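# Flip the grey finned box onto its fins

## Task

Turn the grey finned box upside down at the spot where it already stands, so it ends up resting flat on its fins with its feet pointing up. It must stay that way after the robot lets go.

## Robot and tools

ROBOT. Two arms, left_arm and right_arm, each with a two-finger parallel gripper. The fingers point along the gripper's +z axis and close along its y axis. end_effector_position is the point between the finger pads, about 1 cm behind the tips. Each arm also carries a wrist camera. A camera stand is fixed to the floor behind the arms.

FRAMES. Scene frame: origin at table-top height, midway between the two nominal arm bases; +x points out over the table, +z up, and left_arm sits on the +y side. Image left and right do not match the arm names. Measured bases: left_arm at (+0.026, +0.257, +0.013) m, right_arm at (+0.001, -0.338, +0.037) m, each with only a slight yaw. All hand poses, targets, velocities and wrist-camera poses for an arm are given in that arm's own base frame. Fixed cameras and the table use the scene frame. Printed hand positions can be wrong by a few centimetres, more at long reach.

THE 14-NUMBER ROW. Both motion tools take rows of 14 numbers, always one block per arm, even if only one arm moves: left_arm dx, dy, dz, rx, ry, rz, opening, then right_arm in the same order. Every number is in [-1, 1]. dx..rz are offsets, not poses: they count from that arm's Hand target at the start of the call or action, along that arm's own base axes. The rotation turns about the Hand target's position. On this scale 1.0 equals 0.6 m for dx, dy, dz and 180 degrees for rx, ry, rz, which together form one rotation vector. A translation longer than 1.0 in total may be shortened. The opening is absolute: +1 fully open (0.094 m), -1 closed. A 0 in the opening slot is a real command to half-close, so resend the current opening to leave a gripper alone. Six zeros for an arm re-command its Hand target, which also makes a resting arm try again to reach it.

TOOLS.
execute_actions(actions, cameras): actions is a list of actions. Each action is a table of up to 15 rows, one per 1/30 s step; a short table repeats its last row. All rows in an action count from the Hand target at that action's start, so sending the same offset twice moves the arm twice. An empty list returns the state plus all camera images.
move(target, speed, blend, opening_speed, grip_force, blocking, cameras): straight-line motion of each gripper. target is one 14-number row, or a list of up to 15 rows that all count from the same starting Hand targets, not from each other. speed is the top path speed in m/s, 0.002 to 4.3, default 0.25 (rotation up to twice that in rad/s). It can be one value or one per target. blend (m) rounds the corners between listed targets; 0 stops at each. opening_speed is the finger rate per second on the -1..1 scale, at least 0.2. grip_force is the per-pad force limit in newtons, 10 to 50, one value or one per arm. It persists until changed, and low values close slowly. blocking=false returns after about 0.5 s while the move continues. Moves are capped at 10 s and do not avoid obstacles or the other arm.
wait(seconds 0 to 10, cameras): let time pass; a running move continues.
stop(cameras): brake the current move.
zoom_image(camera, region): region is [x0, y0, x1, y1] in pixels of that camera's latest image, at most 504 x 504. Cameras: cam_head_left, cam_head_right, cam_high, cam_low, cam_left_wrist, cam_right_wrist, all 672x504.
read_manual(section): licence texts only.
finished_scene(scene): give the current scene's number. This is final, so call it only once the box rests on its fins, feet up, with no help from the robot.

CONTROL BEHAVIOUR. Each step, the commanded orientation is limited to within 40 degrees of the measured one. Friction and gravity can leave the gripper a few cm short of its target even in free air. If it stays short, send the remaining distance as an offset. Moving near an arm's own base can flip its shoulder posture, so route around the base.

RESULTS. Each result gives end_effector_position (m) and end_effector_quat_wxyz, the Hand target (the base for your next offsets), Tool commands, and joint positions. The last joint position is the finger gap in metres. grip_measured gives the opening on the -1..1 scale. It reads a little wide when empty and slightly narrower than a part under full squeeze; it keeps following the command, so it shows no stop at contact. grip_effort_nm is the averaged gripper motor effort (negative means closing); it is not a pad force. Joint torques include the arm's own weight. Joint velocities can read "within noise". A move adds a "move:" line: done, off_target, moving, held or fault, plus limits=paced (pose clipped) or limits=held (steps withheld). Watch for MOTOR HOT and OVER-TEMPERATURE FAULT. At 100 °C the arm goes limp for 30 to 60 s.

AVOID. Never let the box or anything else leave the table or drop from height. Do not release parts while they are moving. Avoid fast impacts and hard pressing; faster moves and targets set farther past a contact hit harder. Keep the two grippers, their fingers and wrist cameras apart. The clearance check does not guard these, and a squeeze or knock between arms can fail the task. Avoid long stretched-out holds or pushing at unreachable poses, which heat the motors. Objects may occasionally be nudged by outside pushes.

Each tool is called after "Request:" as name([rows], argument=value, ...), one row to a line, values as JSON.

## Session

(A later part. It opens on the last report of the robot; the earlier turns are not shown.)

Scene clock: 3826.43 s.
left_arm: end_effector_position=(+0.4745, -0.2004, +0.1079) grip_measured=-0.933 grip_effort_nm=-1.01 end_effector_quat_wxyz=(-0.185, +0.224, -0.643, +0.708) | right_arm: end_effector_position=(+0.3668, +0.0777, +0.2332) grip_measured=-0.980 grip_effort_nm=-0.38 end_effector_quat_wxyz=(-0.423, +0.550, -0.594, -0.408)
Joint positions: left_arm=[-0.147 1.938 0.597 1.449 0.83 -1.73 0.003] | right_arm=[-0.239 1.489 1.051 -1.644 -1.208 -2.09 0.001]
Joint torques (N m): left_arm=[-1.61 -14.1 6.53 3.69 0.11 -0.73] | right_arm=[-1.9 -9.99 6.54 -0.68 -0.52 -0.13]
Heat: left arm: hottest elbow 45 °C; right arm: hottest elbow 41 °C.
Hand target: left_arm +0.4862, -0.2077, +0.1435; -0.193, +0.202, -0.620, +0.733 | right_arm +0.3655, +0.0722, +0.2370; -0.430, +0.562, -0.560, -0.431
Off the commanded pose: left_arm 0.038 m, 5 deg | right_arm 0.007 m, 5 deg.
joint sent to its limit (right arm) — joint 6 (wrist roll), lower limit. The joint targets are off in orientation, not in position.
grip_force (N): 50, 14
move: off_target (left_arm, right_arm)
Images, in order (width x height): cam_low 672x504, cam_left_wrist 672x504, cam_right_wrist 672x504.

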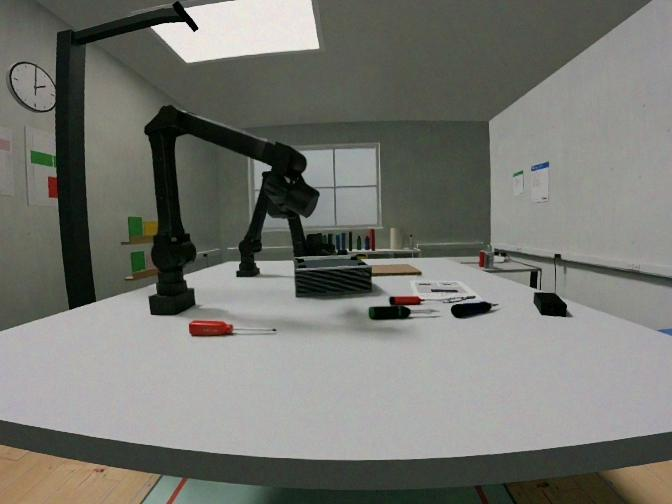

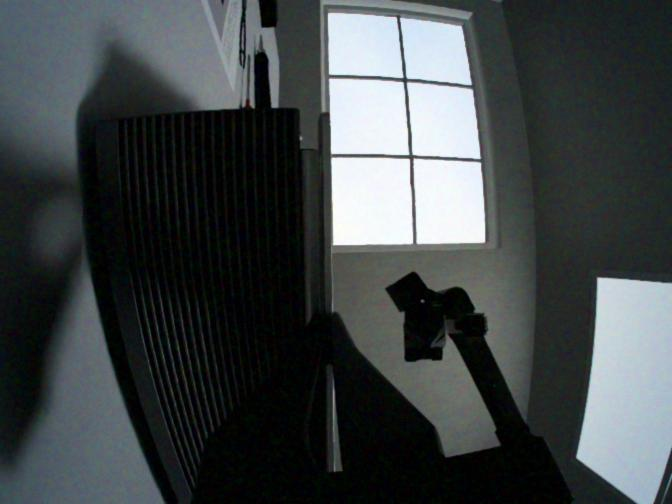

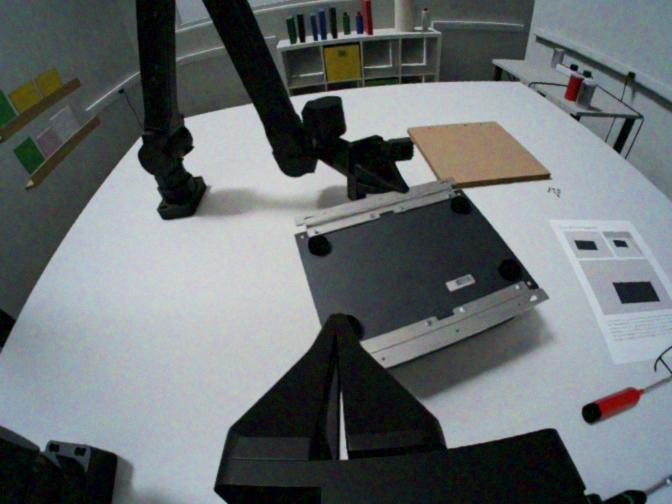

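Request:
move(target=[-0.001, 0.002, -0.018, 0.0, 0.0, 0, -1.0, 0,0,0,0,0,0,-1.0], speed=0.015, cameras=["cam_left_wrist", "cam_right_wrist", "cam_low", "cam_high"])

Request:
zoom_image(camera="cam_low", region=[270, 220, 400, 310])

Scene clock: 3832.67 s.
left_arm: end_effector_position=(+0.4741, -0.1981, +0.0962) grip_measured=-0.933 grip_effort_nm=-1.01 end_effector_quat_wxyz=(+0.183, -0.228, +0.647, -0.704) | right_arm: end_effector_position=(+0.3668, +0.0777, +0.2332) grip_measured=-0.980 grip_effort_nm=-0.38 end_effector_quat_wxyz=(-0.423, +0.550, -0.594, -0.408)
Joint positions: left_arm=[-0.141 1.966 0.597 1.457 0.834 -1.721 0.003] | right_arm=[-0.239 1.489 1.051 -1.644 -1.208 -2.09 0.001]
Joint torques (N m): left_arm=[-1.85 -13.63 6.37 4.66 0.12 -0.82] | right_arm=[-1.85 -9.88 6.58 -0.5 -0.5 -0.15]
Heat: left arm: hottest elbow 44 °C; right arm: hottest elbow 41 °C.
Hand target: left_arm +0.4856, -0.2064, +0.1326; +0.193, -0.202, +0.620, -0.733 | right_arm +0.3655, +0.0722, +0.2370; -0.430, +0.562, -0.560, -0.431
Off the commanded pose: left_arm 0.039 m, 6 deg | right_arm 0.007 m, 5 deg.
joint sent to its limit (right arm) — joint 6 (wrist roll), lower limit. The joint targets are off in orientation, not in position.
grip_force (N): 50, 14
move: off_target (left_arm, right_arm)
Images, in order (width x height): cam_high 672x504, cam_low 672x504, cam_left_wrist 672x504, cam_right_wrist 672x504.

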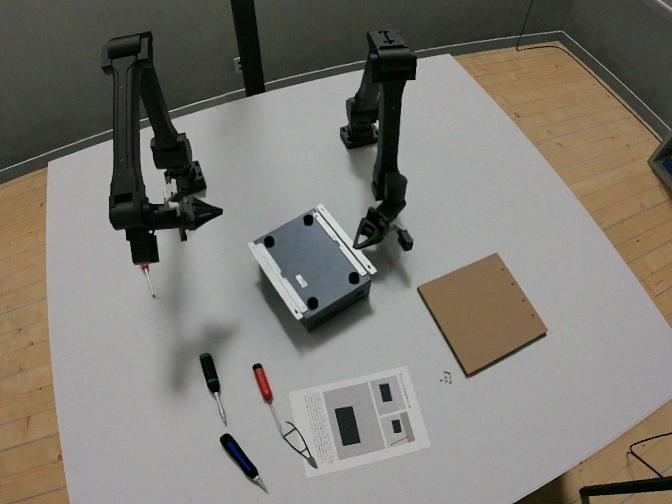

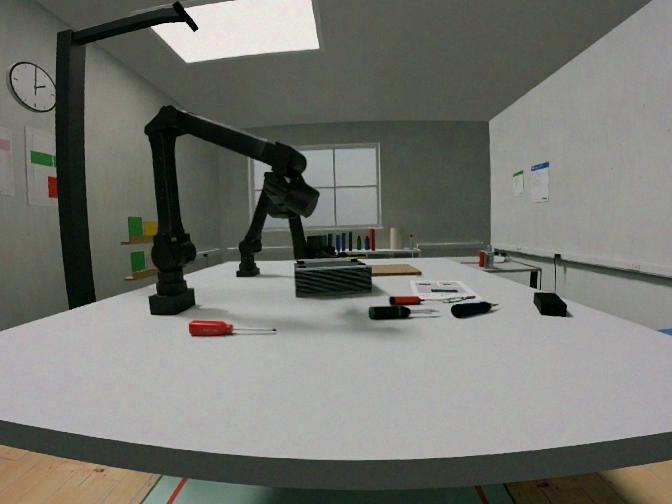

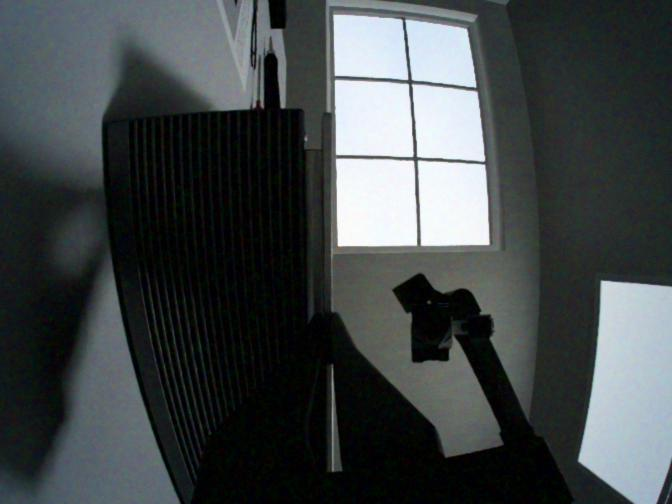

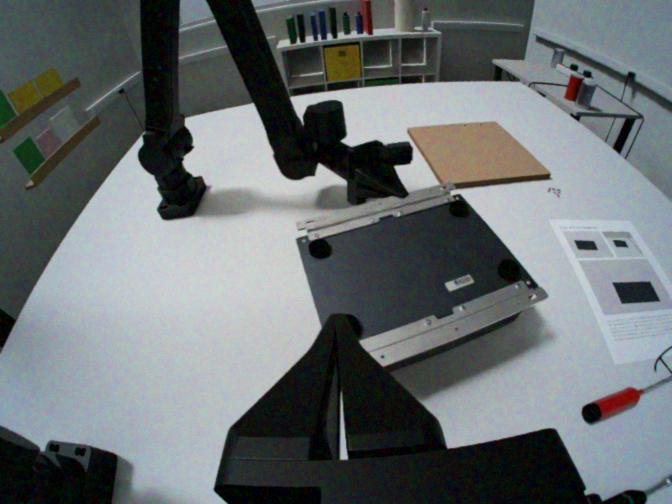

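Scaled by 3.877.

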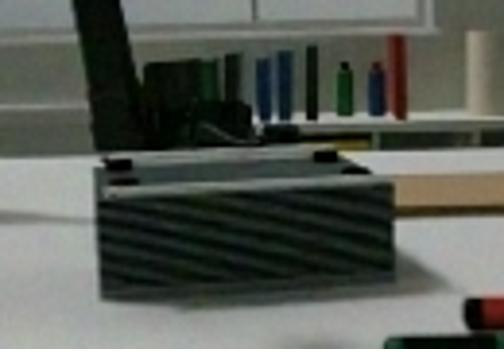

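Request:
move(target=[-0.001, 0.001, -0.016, 0.0, 0.0, 0, -1.0, 0,0,0,0,0,0,-1.0], speed=0.015, cameras=["cam_left_wrist", "cam_right_wrist", "cam_low", "cam_high"])

Request:
zoom_image(camera="cam_low", region=[270, 220, 400, 310])

Scene clock: 3839.27 s.
left_arm: end_effector_position=(+0.4732, -0.1961, +0.0915) grip_measured=-0.933 grip_effort_nm=-1.01 end_effector_quat_wxyz=(+0.188, -0.225, +0.645, -0.706) | right_arm: end_effector_position=(+0.3668, +0.0777, +0.2332) grip_measured=-0.980 grip_effort_nm=-0.38 end_effector_quat_wxyz=(-0.423, +0.550, -0.594, -0.408)
Joint positions: left_arm=[-0.137 1.99 0.597 1.493 0.836 -1.72 0.003] | right_arm=[-0.239 1.489 1.051 -1.644 -1.208 -2.09 0.001]
Joint torques (N m): left_arm=[-2.02 -12.98 6.34 4.41 0.1 -0.83] | right_arm=[-1.79 -10.52 6.42 -0.69 -0.51 -0.12]
Heat: left arm: hottest elbow 44 °C; right arm: hottest elbow 41 °C.
Hand target: left_arm +0.4850, -0.2059, +0.1230; +0.193, -0.202, +0.620, -0.733 | right_arm +0.3655, +0.0722, +0.2370; -0.430, +0.562, -0.560, -0.431
Off the commanded pose: left_arm 0.035 m, 5 deg | right_arm 0.007 m, 5 deg.
joint sent to its limit (right arm) — joint 6 (wrist roll), lower limit. The joint targets are off in orientation, not in position.
grip_force (N): 50, 14
move: off_target (left_arm, right_arm)
Images, in order (width x height): cam_high 672x504, cam_low 672x504, cam_left_wrist 672x504, cam_right_wrist 672x504.

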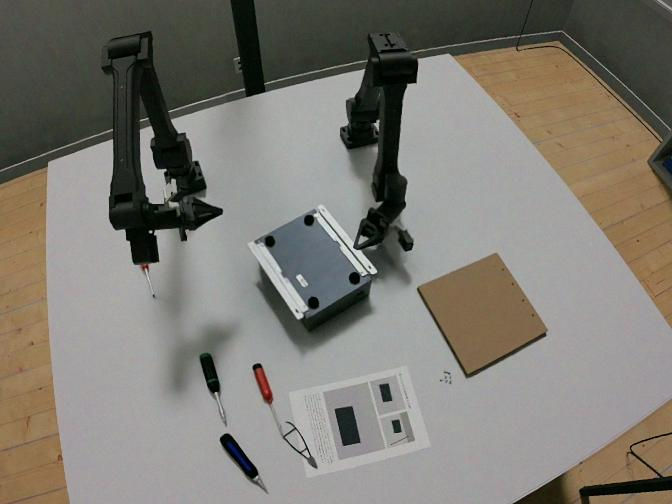

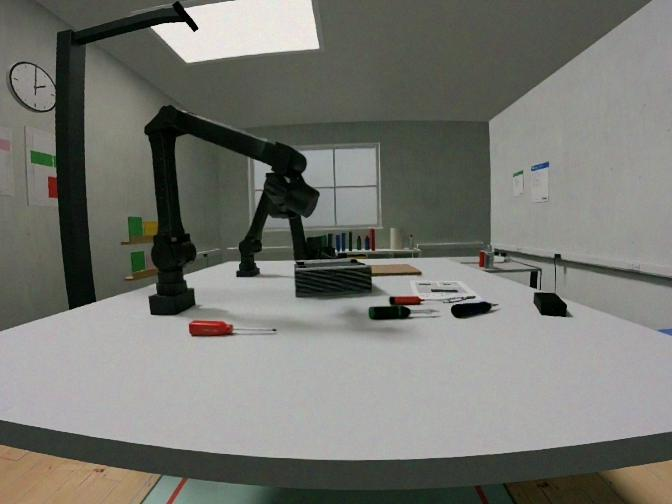

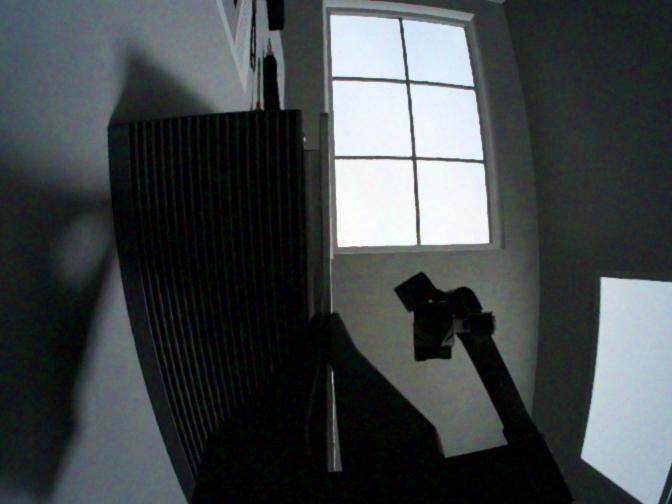

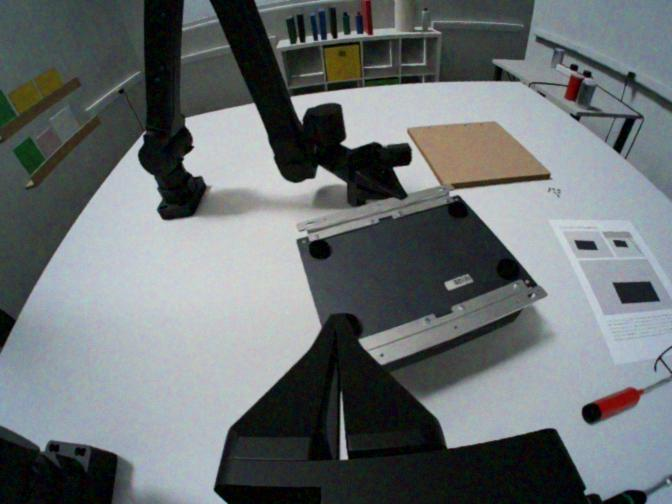

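Scaled by 3.877.

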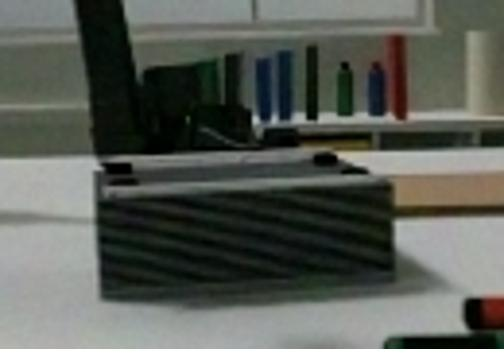

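Request:
move(target=[-0.001, 0.001, -0.016, 0.0325, 0.0073, 0, -1.0, 0,0,0,0,0,0,-1.0], speed=0.015, cameras=["cam_left_wrist", "cam_right_wrist", "cam_low", "cam_high"])

Request:
zoom_image(camera="cam_low", region=[270, 220, 400, 310])

Scene clock: 3850.33 s.
left_arm: end_effector_position=(+0.4747, -0.1966, +0.0911) grip_measured=-0.938 grip_effort_nm=-1.01 end_effector_quat_wxyz=(+0.199, -0.208, +0.670, -0.685) | right_arm: end_effector_position=(+0.3668, +0.0777, +0.2332) grip_measured=-0.980 grip_effort_nm=-0.38 end_effector_quat_wxyz=(-0.423, +0.550, -0.594, -0.408)
Joint positions: left_arm=[-0.134 1.942 0.597 1.37 0.853 -1.608 0.003] | right_arm=[-0.239 1.489 1.051 -1.644 -1.208 -2.09 0.001]
Joint torques (N m): left_arm=[-1.96 -13.98 5.82 1.81 0.11 -0.55] | right_arm=[-2.08 -10.58 6.37 -0.57 -0.52 -0.11]
Heat: left arm: hottest elbow 43 °C; right arm: hottest elbow 41 °C.
Hand target: left_arm +0.4844, -0.2053, +0.1134; +0.196, -0.200, +0.659, -0.698 | right_arm +0.3655, +0.0722, +0.2370; -0.430, +0.562, -0.560, -0.431
Off the commanded pose: left_arm 0.026 m, 2 deg | right_arm 0.007 m, 5 deg.
joint sent to its limit (right arm) — joint 6 (wrist roll), lower limit. The joint targets are off in orientation, not in position.
grip_force (N): 50, 14
move: off_target (left_arm, right_arm)
Images, in order (width x height): cam_high 672x504, cam_low 672x504, cam_left_wrist 672x504, cam_right_wrist 672x504.

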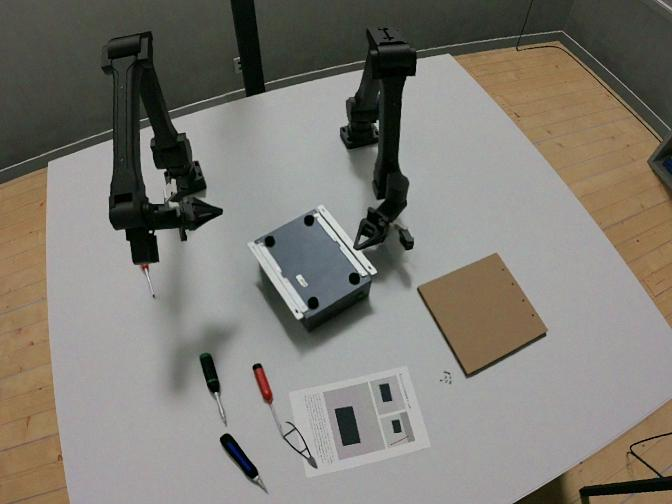

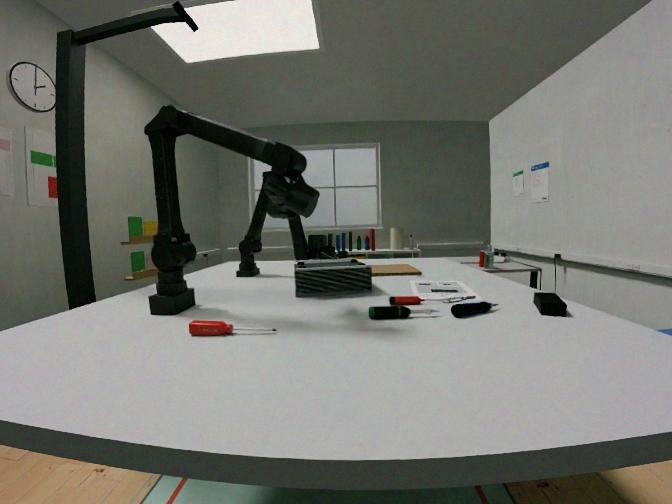

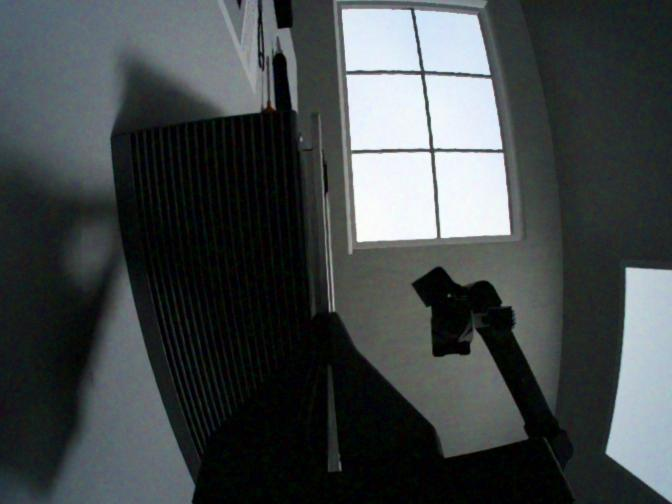

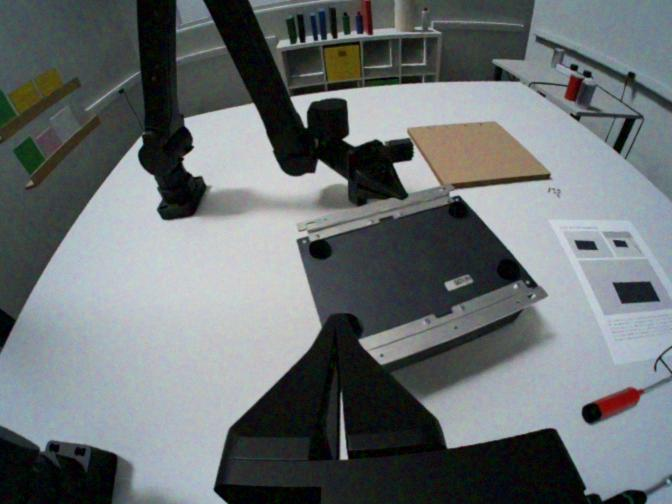

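Scaled by 3.877.

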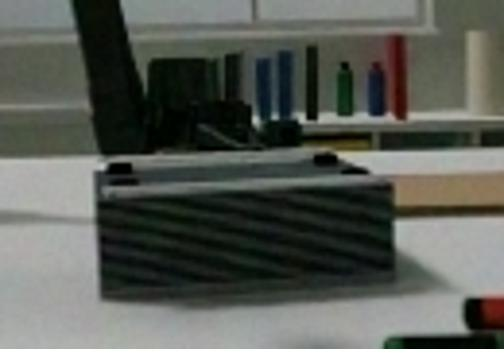

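Request:
move(target=[0, 0, -0.016, 0.0, 0.0, 0, -1.0, 0,0,0,0,0,0,-1.0], speed=0.015, cameras=["cam_left_wrist", "cam_right_wrist", "cam_low"])

Request:
zoom_image(camera="cam_low", region=[270, 220, 400, 310])

Scene clock: 3859.80 s.
left_arm: end_effector_position=(+0.4747, -0.1966, +0.0911) grip_measured=-0.939 grip_effort_nm=-1.01 end_effector_quat_wxyz=(+0.199, -0.208, +0.670, -0.684) | right_arm: end_effector_position=(+0.3668, +0.0777, +0.2332) grip_measured=-0.980 grip_effort_nm=-0.38 end_effector_quat_wxyz=(-0.423, +0.550, -0.594, -0.408)
Joint positions: left_arm=[-0.134 1.942 0.597 1.37 0.853 -1.607 0.003] | right_arm=[-0.239 1.489 1.051 -1.644 -1.208 -2.09 0.001]
Joint torques (N m): left_arm=[-1.96 -11.34 6.08 2.81 0.12 -0.54] | right_arm=[-2.78 -10.46 6.31 -0.76 -0.53 -0.15]
Heat: left arm: hottest elbow 43 °C; right arm: hottest elbow 41 °C.
Hand target: left_arm +0.4844, -0.2053, +0.1038; +0.196, -0.200, +0.659, -0.698 | right_arm +0.3655, +0.0722, +0.2370; -0.430, +0.562, -0.560, -0.431
Off the commanded pose: left_arm 0.018 m, 2 deg | right_arm 0.007 m, 5 deg.
joint sent to its limit (right arm) — joint 6 (wrist roll), lower limit. The joint targets are off in orientation, not in position.
grip_force (N): 50, 14
move: off_target (left_arm, right_arm)
Images, in order (width x height): cam_low 672x504, cam_left_wrist 672x504, cam_right_wrist 672x504.

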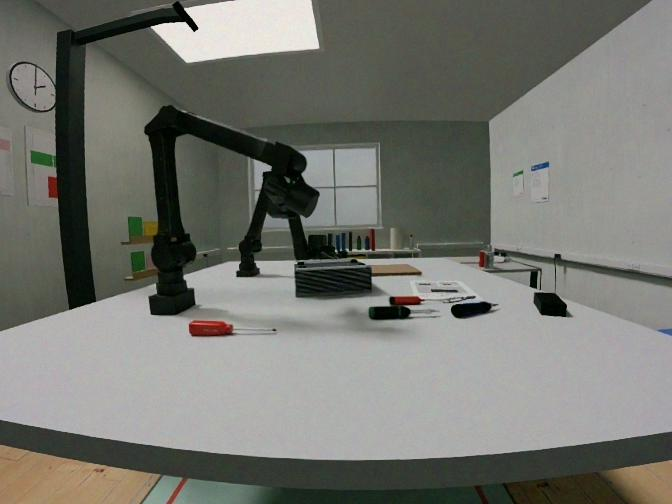

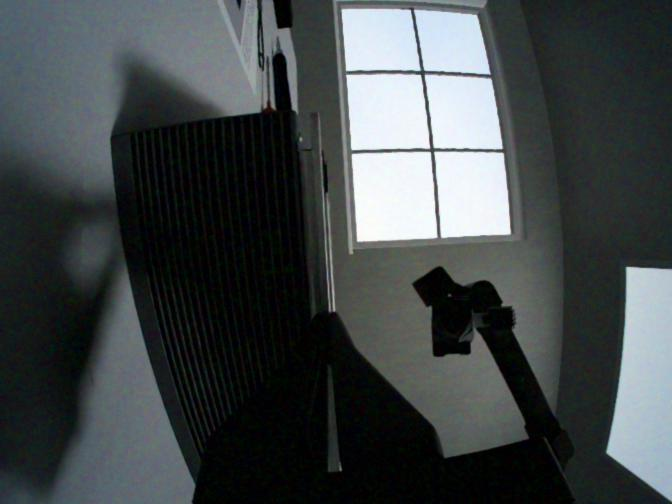

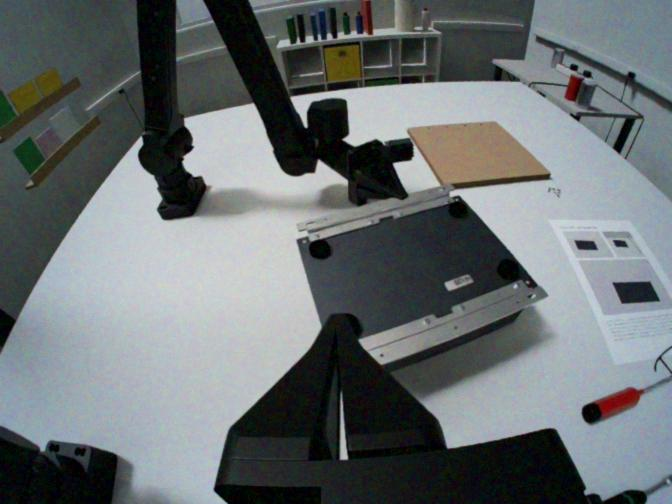

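Scaled by 3.877.

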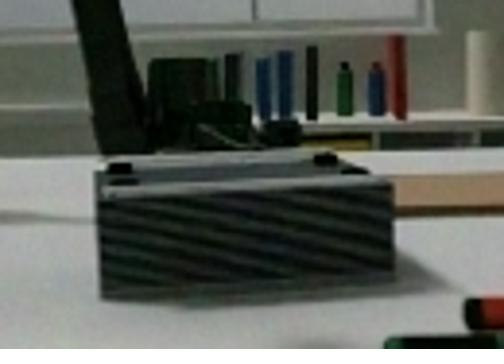

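Request:
move(target=[0, 0, -0.02, 0.0, 0.0, 0, -1.0, 0,0,0,0,0,0,-1.0], speed=0.015, cameras=["cam_left_wrist", "cam_low"])

Request:
zoom_image(camera="cam_low", region=[270, 220, 400, 310])

Scene clock: 3864.90 s.
left_arm: end_effector_position=(+0.4742, -0.1965, +0.0907) grip_measured=-0.942 grip_effort_nm=-1.01 end_effector_quat_wxyz=(+0.207, -0.200, +0.667, -0.688) | right_arm: end_effector_position=(+0.3668, +0.0777, +0.2332) grip_measured=-0.980 grip_effort_nm=-0.38 end_effector_quat_wxyz=(-0.423, +0.550, -0.594, -0.408)
Joint positions: left_arm=[-0.134 1.959 0.598 1.408 0.853 -1.606 0.003] | right_arm=[-0.239 1.489 1.051 -1.644 -1.208 -2.09 0.001]
Joint torques (N m): left_arm=[-2.08 -9.41 6.28 2.63 0.09 -0.55] | right_arm=[-1.9 -9.82 6.45 -0.8 -0.53 -0.11]
Heat: left arm: hottest elbow 43 °C; right arm: hottest elbow 41 °C.
Hand target: left_arm +0.4843, -0.2053, +0.0917; +0.196, -0.200, +0.659, -0.698 | right_arm +0.3655, +0.0722, +0.2370; -0.430, +0.562, -0.560, -0.431
Off the commanded pose: left_arm 0.014 m, 2 deg | right_arm 0.007 m, 5 deg.
joint sent to its limit (right arm) — joint 6 (wrist roll), lower limit. The joint targets are off in orientation, not in position.
grip_force (N): 50, 14
move: off_target (left_arm, right_arm)
Images, in order (width x height): cam_low 672x504, cam_left_wrist 672x504.

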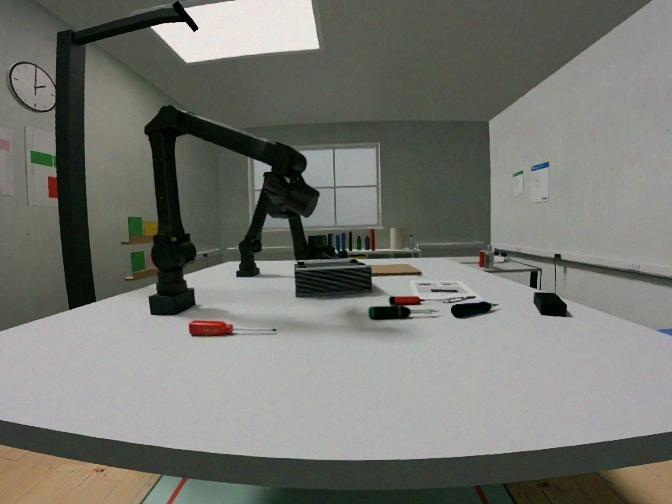

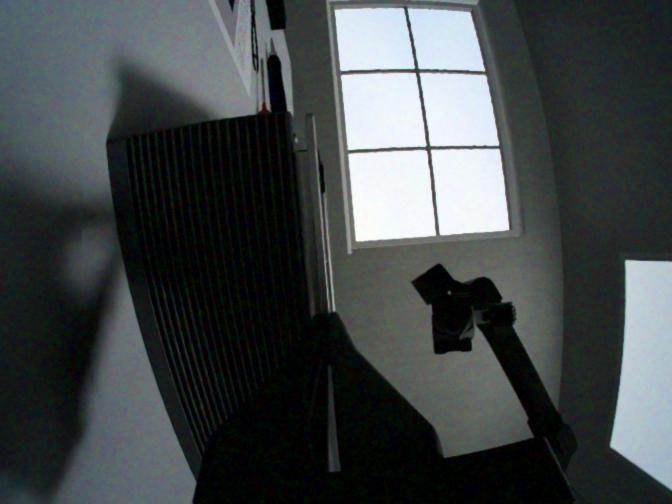

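Scaled by 3.877.

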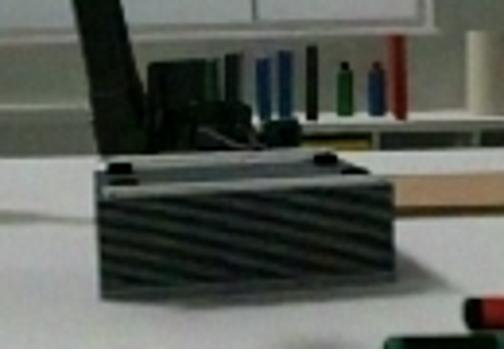

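Request:
move(target=[-0.012, 0.01, 0.0, 0.0, 0.0, 0, -0.3, 0,0,0,0,0,0,-1.0], speed=0.015, opening_speed=0.4, cameras=["cam_left_wrist", "cam_low", "cam_right_wrist"])

Scene clock: 3876.63 s.
left_arm: end_effector_position=(+0.4734, -0.1975, +0.0943) grip_measured=-0.304 grip_effort_nm=0.16 end_effector_quat_wxyz=(+0.198, -0.201, +0.662, -0.694) | right_arm: end_effector_position=(+0.3668, +0.0777, +0.2332) grip_measured=-0.980 grip_effort_nm=-0.38 end_effector_quat_wxyz=(-0.423, +0.550, -0.594, -0.408)
Joint positions: left_arm=[-0.134 1.959 0.601 1.425 0.863 -1.639 0.033] | right_arm=[-0.239 1.489 1.051 -1.644 -1.208 -2.09 0.001]
Joint torques (N m): left_arm=[-0.85 -9.99 4.51 2.81 0.16 -0.24] | right_arm=[-2.02 -10.05 6.48 -0.72 -0.52 -0.09]
Heat: left arm: hottest elbow 43 °C; right arm: hottest elbow 41 °C.
Hand target: left_arm +0.4771, -0.1993, +0.0917; +0.196, -0.200, +0.659, -0.698 | right_arm +0.3655, +0.0722, +0.2370; -0.430, +0.562, -0.560, -0.431
Off the commanded pose: left_arm 0.005 m, 1 deg | right_arm 0.007 m, 5 deg.
joint sent to its limit (right arm) — joint 6 (wrist roll), lower limit. The joint targets are off in orientation, not in position.
grip_force (N): 50, 14
move: off_target (right_arm)
Images, in order (width x height): cam_low 672x504, cam_left_wrist 672x504, cam_right_wrist 672x504.

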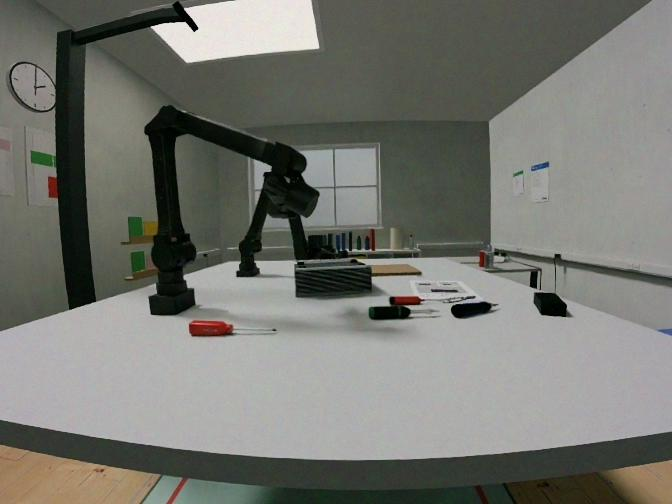

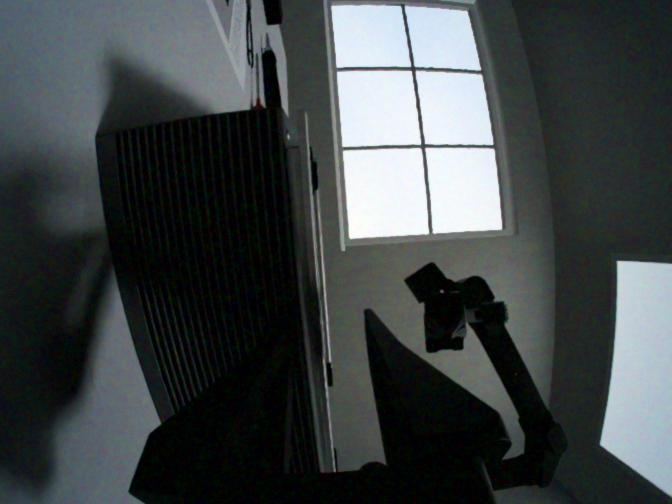

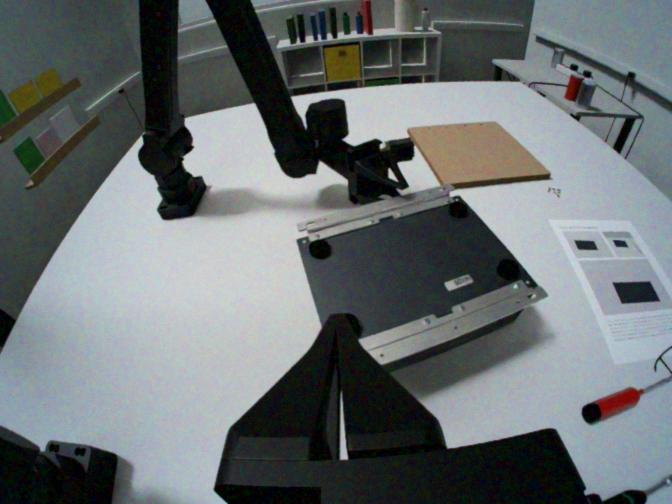

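Released; the box stays. Retreat outward.

Request:
move([
  [-0.08, 0.12, 0.0, 0.0, 0.0, 0, -0.3, 0,0,0,0,0,0,-1.0],
  [-0.1, 0.18, 0.2, 0.0, 0.0, 0, -0.3, 0,0,0,0,0,0,-1.0],
], speed=0.08, blend=[0.02, 0], cameras=["all"])

Request:
zoom_image(camera="cam_low", region=[270, 220, 400, 310])

Scene clock: 3886.47 s.
left_arm: end_effector_position=(+0.4149, -0.0954, +0.2041) grip_measured=-0.303 grip_effort_nm=0.16 end_effector_quat_wxyz=(+0.188, -0.204, +0.660, -0.698) | right_arm: end_effector_position=(+0.3668, +0.0777, +0.2332) grip_measured=-0.980 grip_effort_nm=-0.38 end_effector_quat_wxyz=(-0.423, +0.550, -0.594, -0.408)
Joint positions: left_arm=[0.16 1.478 0.453 1.142 1.167 -1.715 0.033] | right_arm=[-0.239 1.489 1.051 -1.644 -1.208 -2.09 0.001]
Joint torques (N m): left_arm=[0.09 -8.18 6.41 1.54 0.12 -0.09] | right_arm=[-2.14 -10.23 6.69 -0.73 -0.53 -0.17]
Heat: left arm: hottest elbow 42 °C; right arm: hottest elbow 41 °C.
Hand target: left_arm +0.4172, -0.0912, +0.2118; +0.196, -0.200, +0.659, -0.698 | right_arm +0.3655, +0.0722, +0.2370; -0.430, +0.562, -0.560, -0.431
Off the commanded pose: left_arm 0.009 m, 1 deg | right_arm 0.007 m, 5 deg.
joint sent to its limit (right arm) — joint 6 (wrist roll), lower limit. The joint targets are off in orientation, not in position.
grip_force (N): 50, 14
move: off_target (right_arm)

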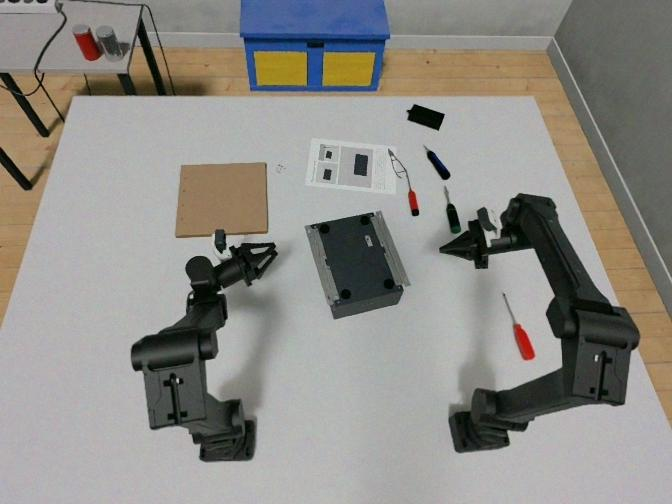

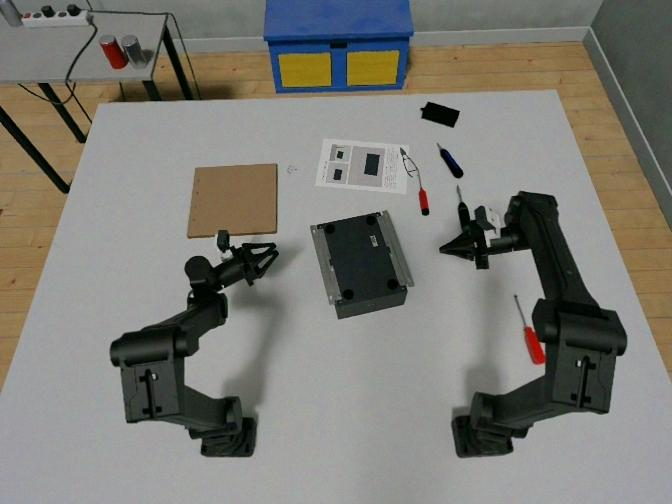

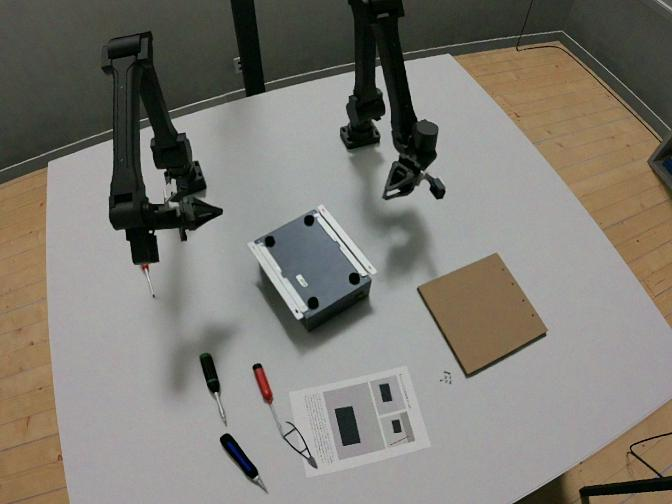

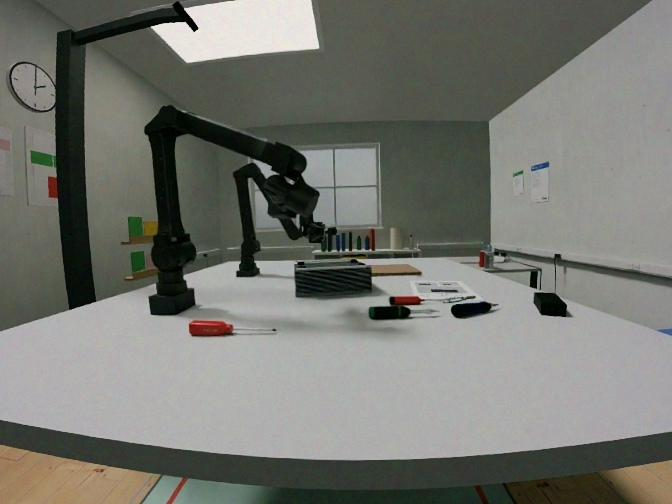

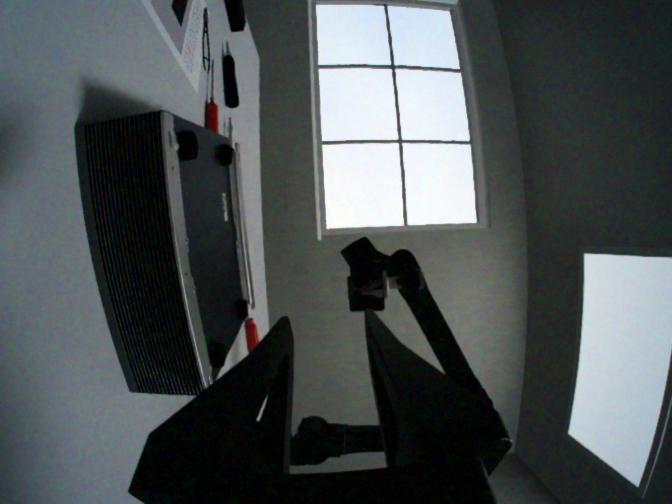

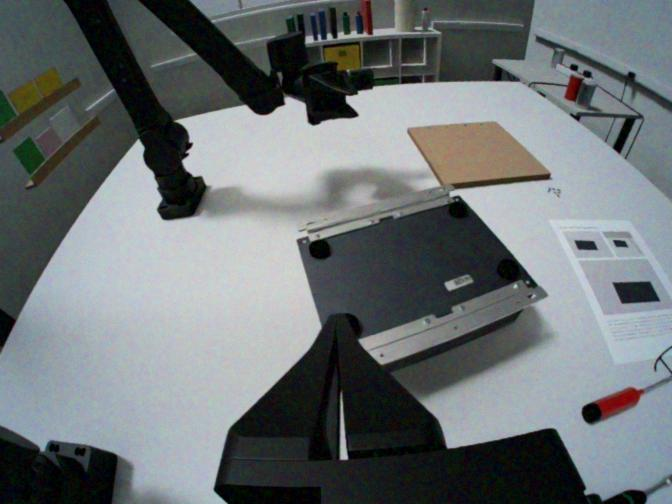

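Scaled by 3.877.

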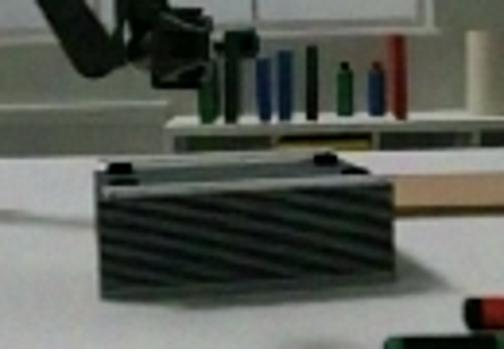

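Request:
zoom_image(camera="cam_head_right", region=[290, 190, 430, 330])

Request:
zoom_image(camera="cam_head_right", region=[170, 380, 300, 480])

Request:
zoom_image(camera="cam_head_right", region=[420, 370, 550, 470])

Request:
zoom_image(camera="cam_head_left", region=[290, 190, 430, 330])

Scaled by 3.600.

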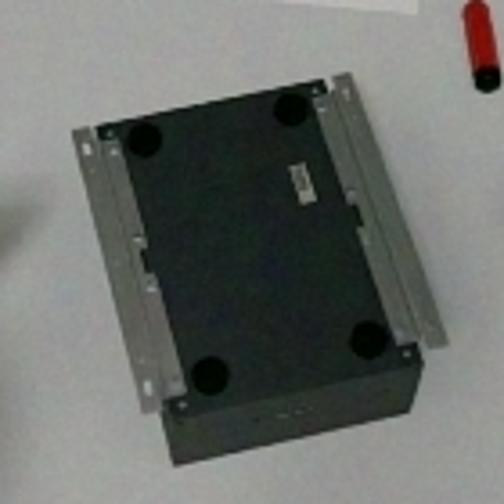

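Scaled by 3.877.

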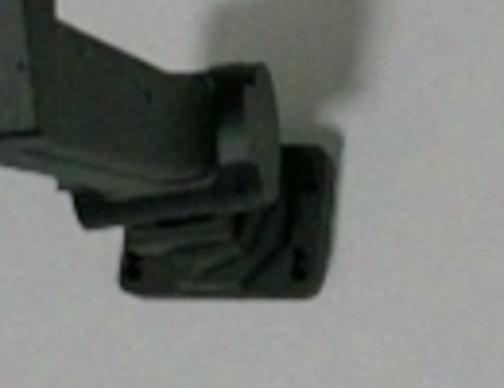

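Scaled by 3.877.

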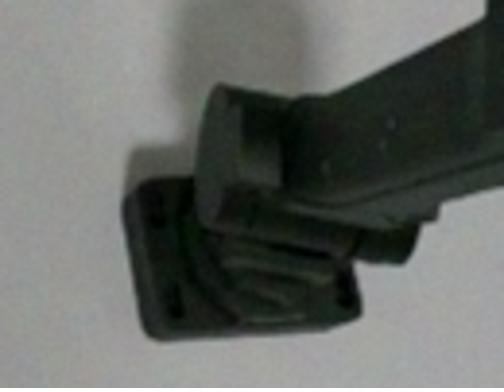

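Scaled by 3.600.

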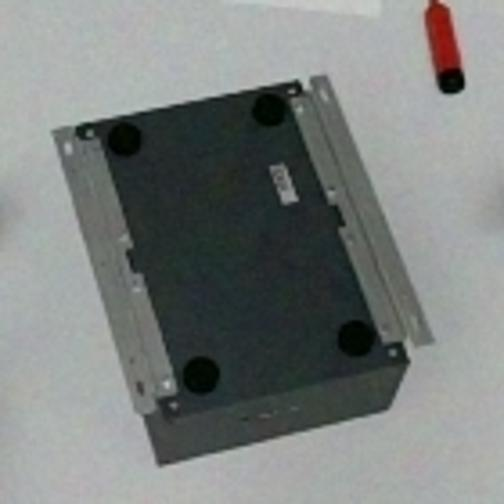

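Request:
move([
  [0,0,0,0,0,0,-0.3, 0.15,-0.02,-0.18,0,0,0,-1.0],
  [0,0,0,0,0,0,-0.3, 0.224,0.0,-0.345,0,0,0,-1.0],
], speed=0.1, blend=[0.03, 0], cameras=["cam_head_right", "cam_low", "cam_right_wrist", "cam_high"])

Scene clock: 4047.27 s.
left_arm: end_effector_position=(+0.4149, -0.0954, +0.2040) grip_measured=-0.303 grip_effort_nm=0.16 end_effector_quat_wxyz=(+0.188, -0.204, +0.660, -0.698) | right_arm: end_effector_position=(+0.4886, +0.0679, +0.0284) grip_measured=-0.980 grip_effort_nm=-0.38 end_effector_quat_wxyz=(-0.422, +0.545, -0.585, -0.428)
Joint positions: left_arm=[0.16 1.478 0.453 1.141 1.167 -1.715 0.033] | right_arm=[-0.201 2.106 1.278 -1.28 -1.242 -2.09 0.001]
Joint torques (N m): left_arm=[0.15 -8.35 6.38 1.59 0.13 -0.08] | right_arm=[0.56 -15.21 6.95 0.02 -0.81 -0.1]
Heat: left arm: hottest elbow 42 °C; right arm: hottest elbow 41 °C.
Hand target: left_arm +0.4172, -0.0912, +0.2117; +0.196, -0.200, +0.659, -0.698 | right_arm +0.4999, +0.0722, +0.0300; -0.429, +0.562, -0.560, -0.431
Off the commanded pose: left_arm 0.009 m, 1 deg | right_arm 0.012 m, 4 deg.
joint sent to its limit (right arm) — joint 6 (wrist roll), lower limit. The joint targets still meet the commanded pose.
grip_force (N): 50, 14
move: off_target (right_arm)
Images, in order (width x height): cam_head_right 672x504, cam_high 672x504, cam_low 672x504, cam_right_wrist 672x504.

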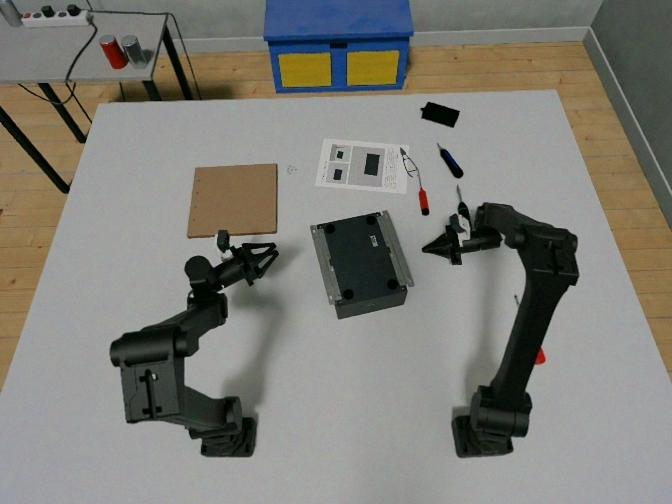

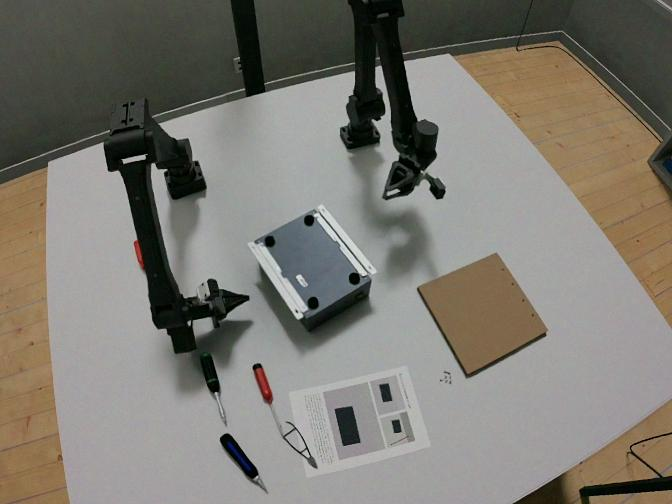

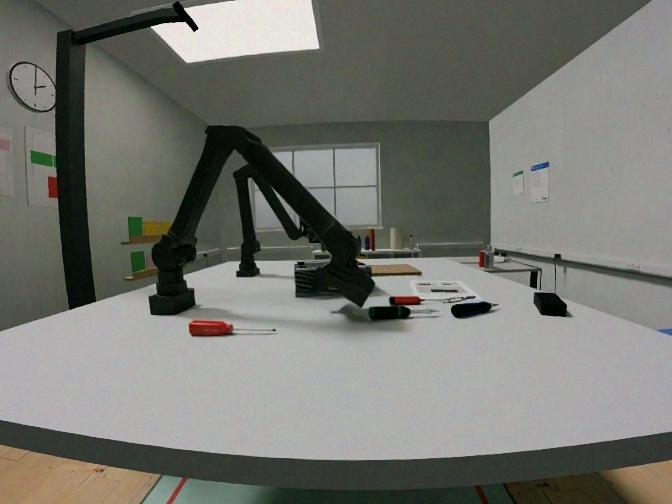

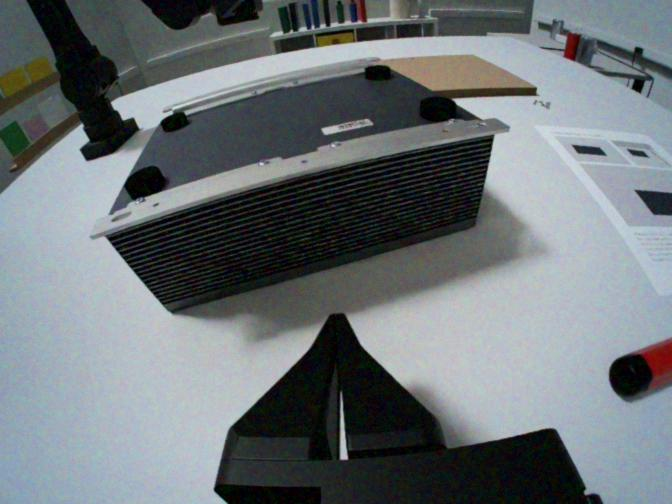

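Request:
move(target=[0,0,0,0,0,0,-0.3, -0.003,0.1,-0.02,0,0,0,-1.0], speed=0.06, cameras=["cam_right_wrist"])

Scene clock: 4064.83 s.
left_arm: end_effector_position=(+0.4149, -0.0954, +0.2040) grip_measured=-0.303 grip_effort_nm=0.16 end_effector_quat_wxyz=(+0.188, -0.204, +0.660, -0.698) | right_arm: end_effector_position=(+0.4976, +0.1266, +0.0140) grip_measured=-0.980 grip_effort_nm=-0.38 end_effector_quat_wxyz=(-0.428, +0.559, -0.564, -0.431)
Joint positions: left_arm=[0.16 1.478 0.453 1.141 1.167 -1.715 0.033] | right_arm=[-0.082 2.106 1.239 -0.996 -1.295 -1.867 0.001]
Joint torques (N m): left_arm=[0.15 -8.41 6.42 1.61 0.13 -0.08] | right_arm=[0.26 -17.2 4.48 0.24 -0.87 0.05]
Heat: left arm: hottest elbow 42 °C; right arm: hottest elbow 41 °C.
Hand target: left_arm +0.4172, -0.0912, +0.2117; +0.196, -0.200, +0.659, -0.698 | right_arm +0.4981, +0.1323, +0.0180; -0.429, +0.562, -0.560, -0.431
Off the commanded pose: left_arm 0.009 m, 1 deg | right_arm 0.007 m, 1 deg.
grip_force (N): 50, 14
move: done
Images, in order (width x height): cam_right_wrist 672x504.

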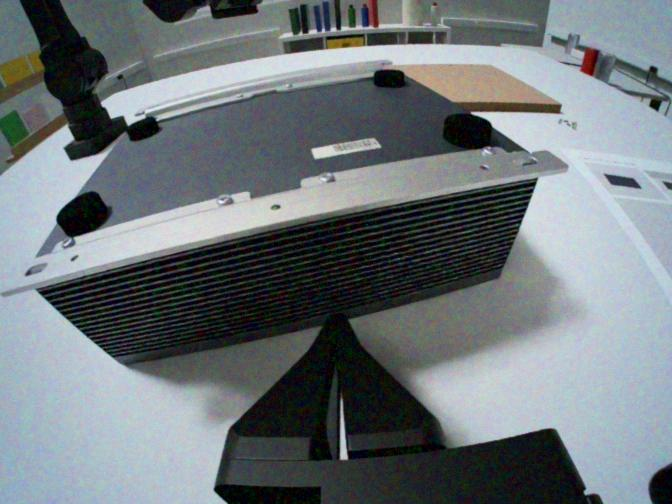

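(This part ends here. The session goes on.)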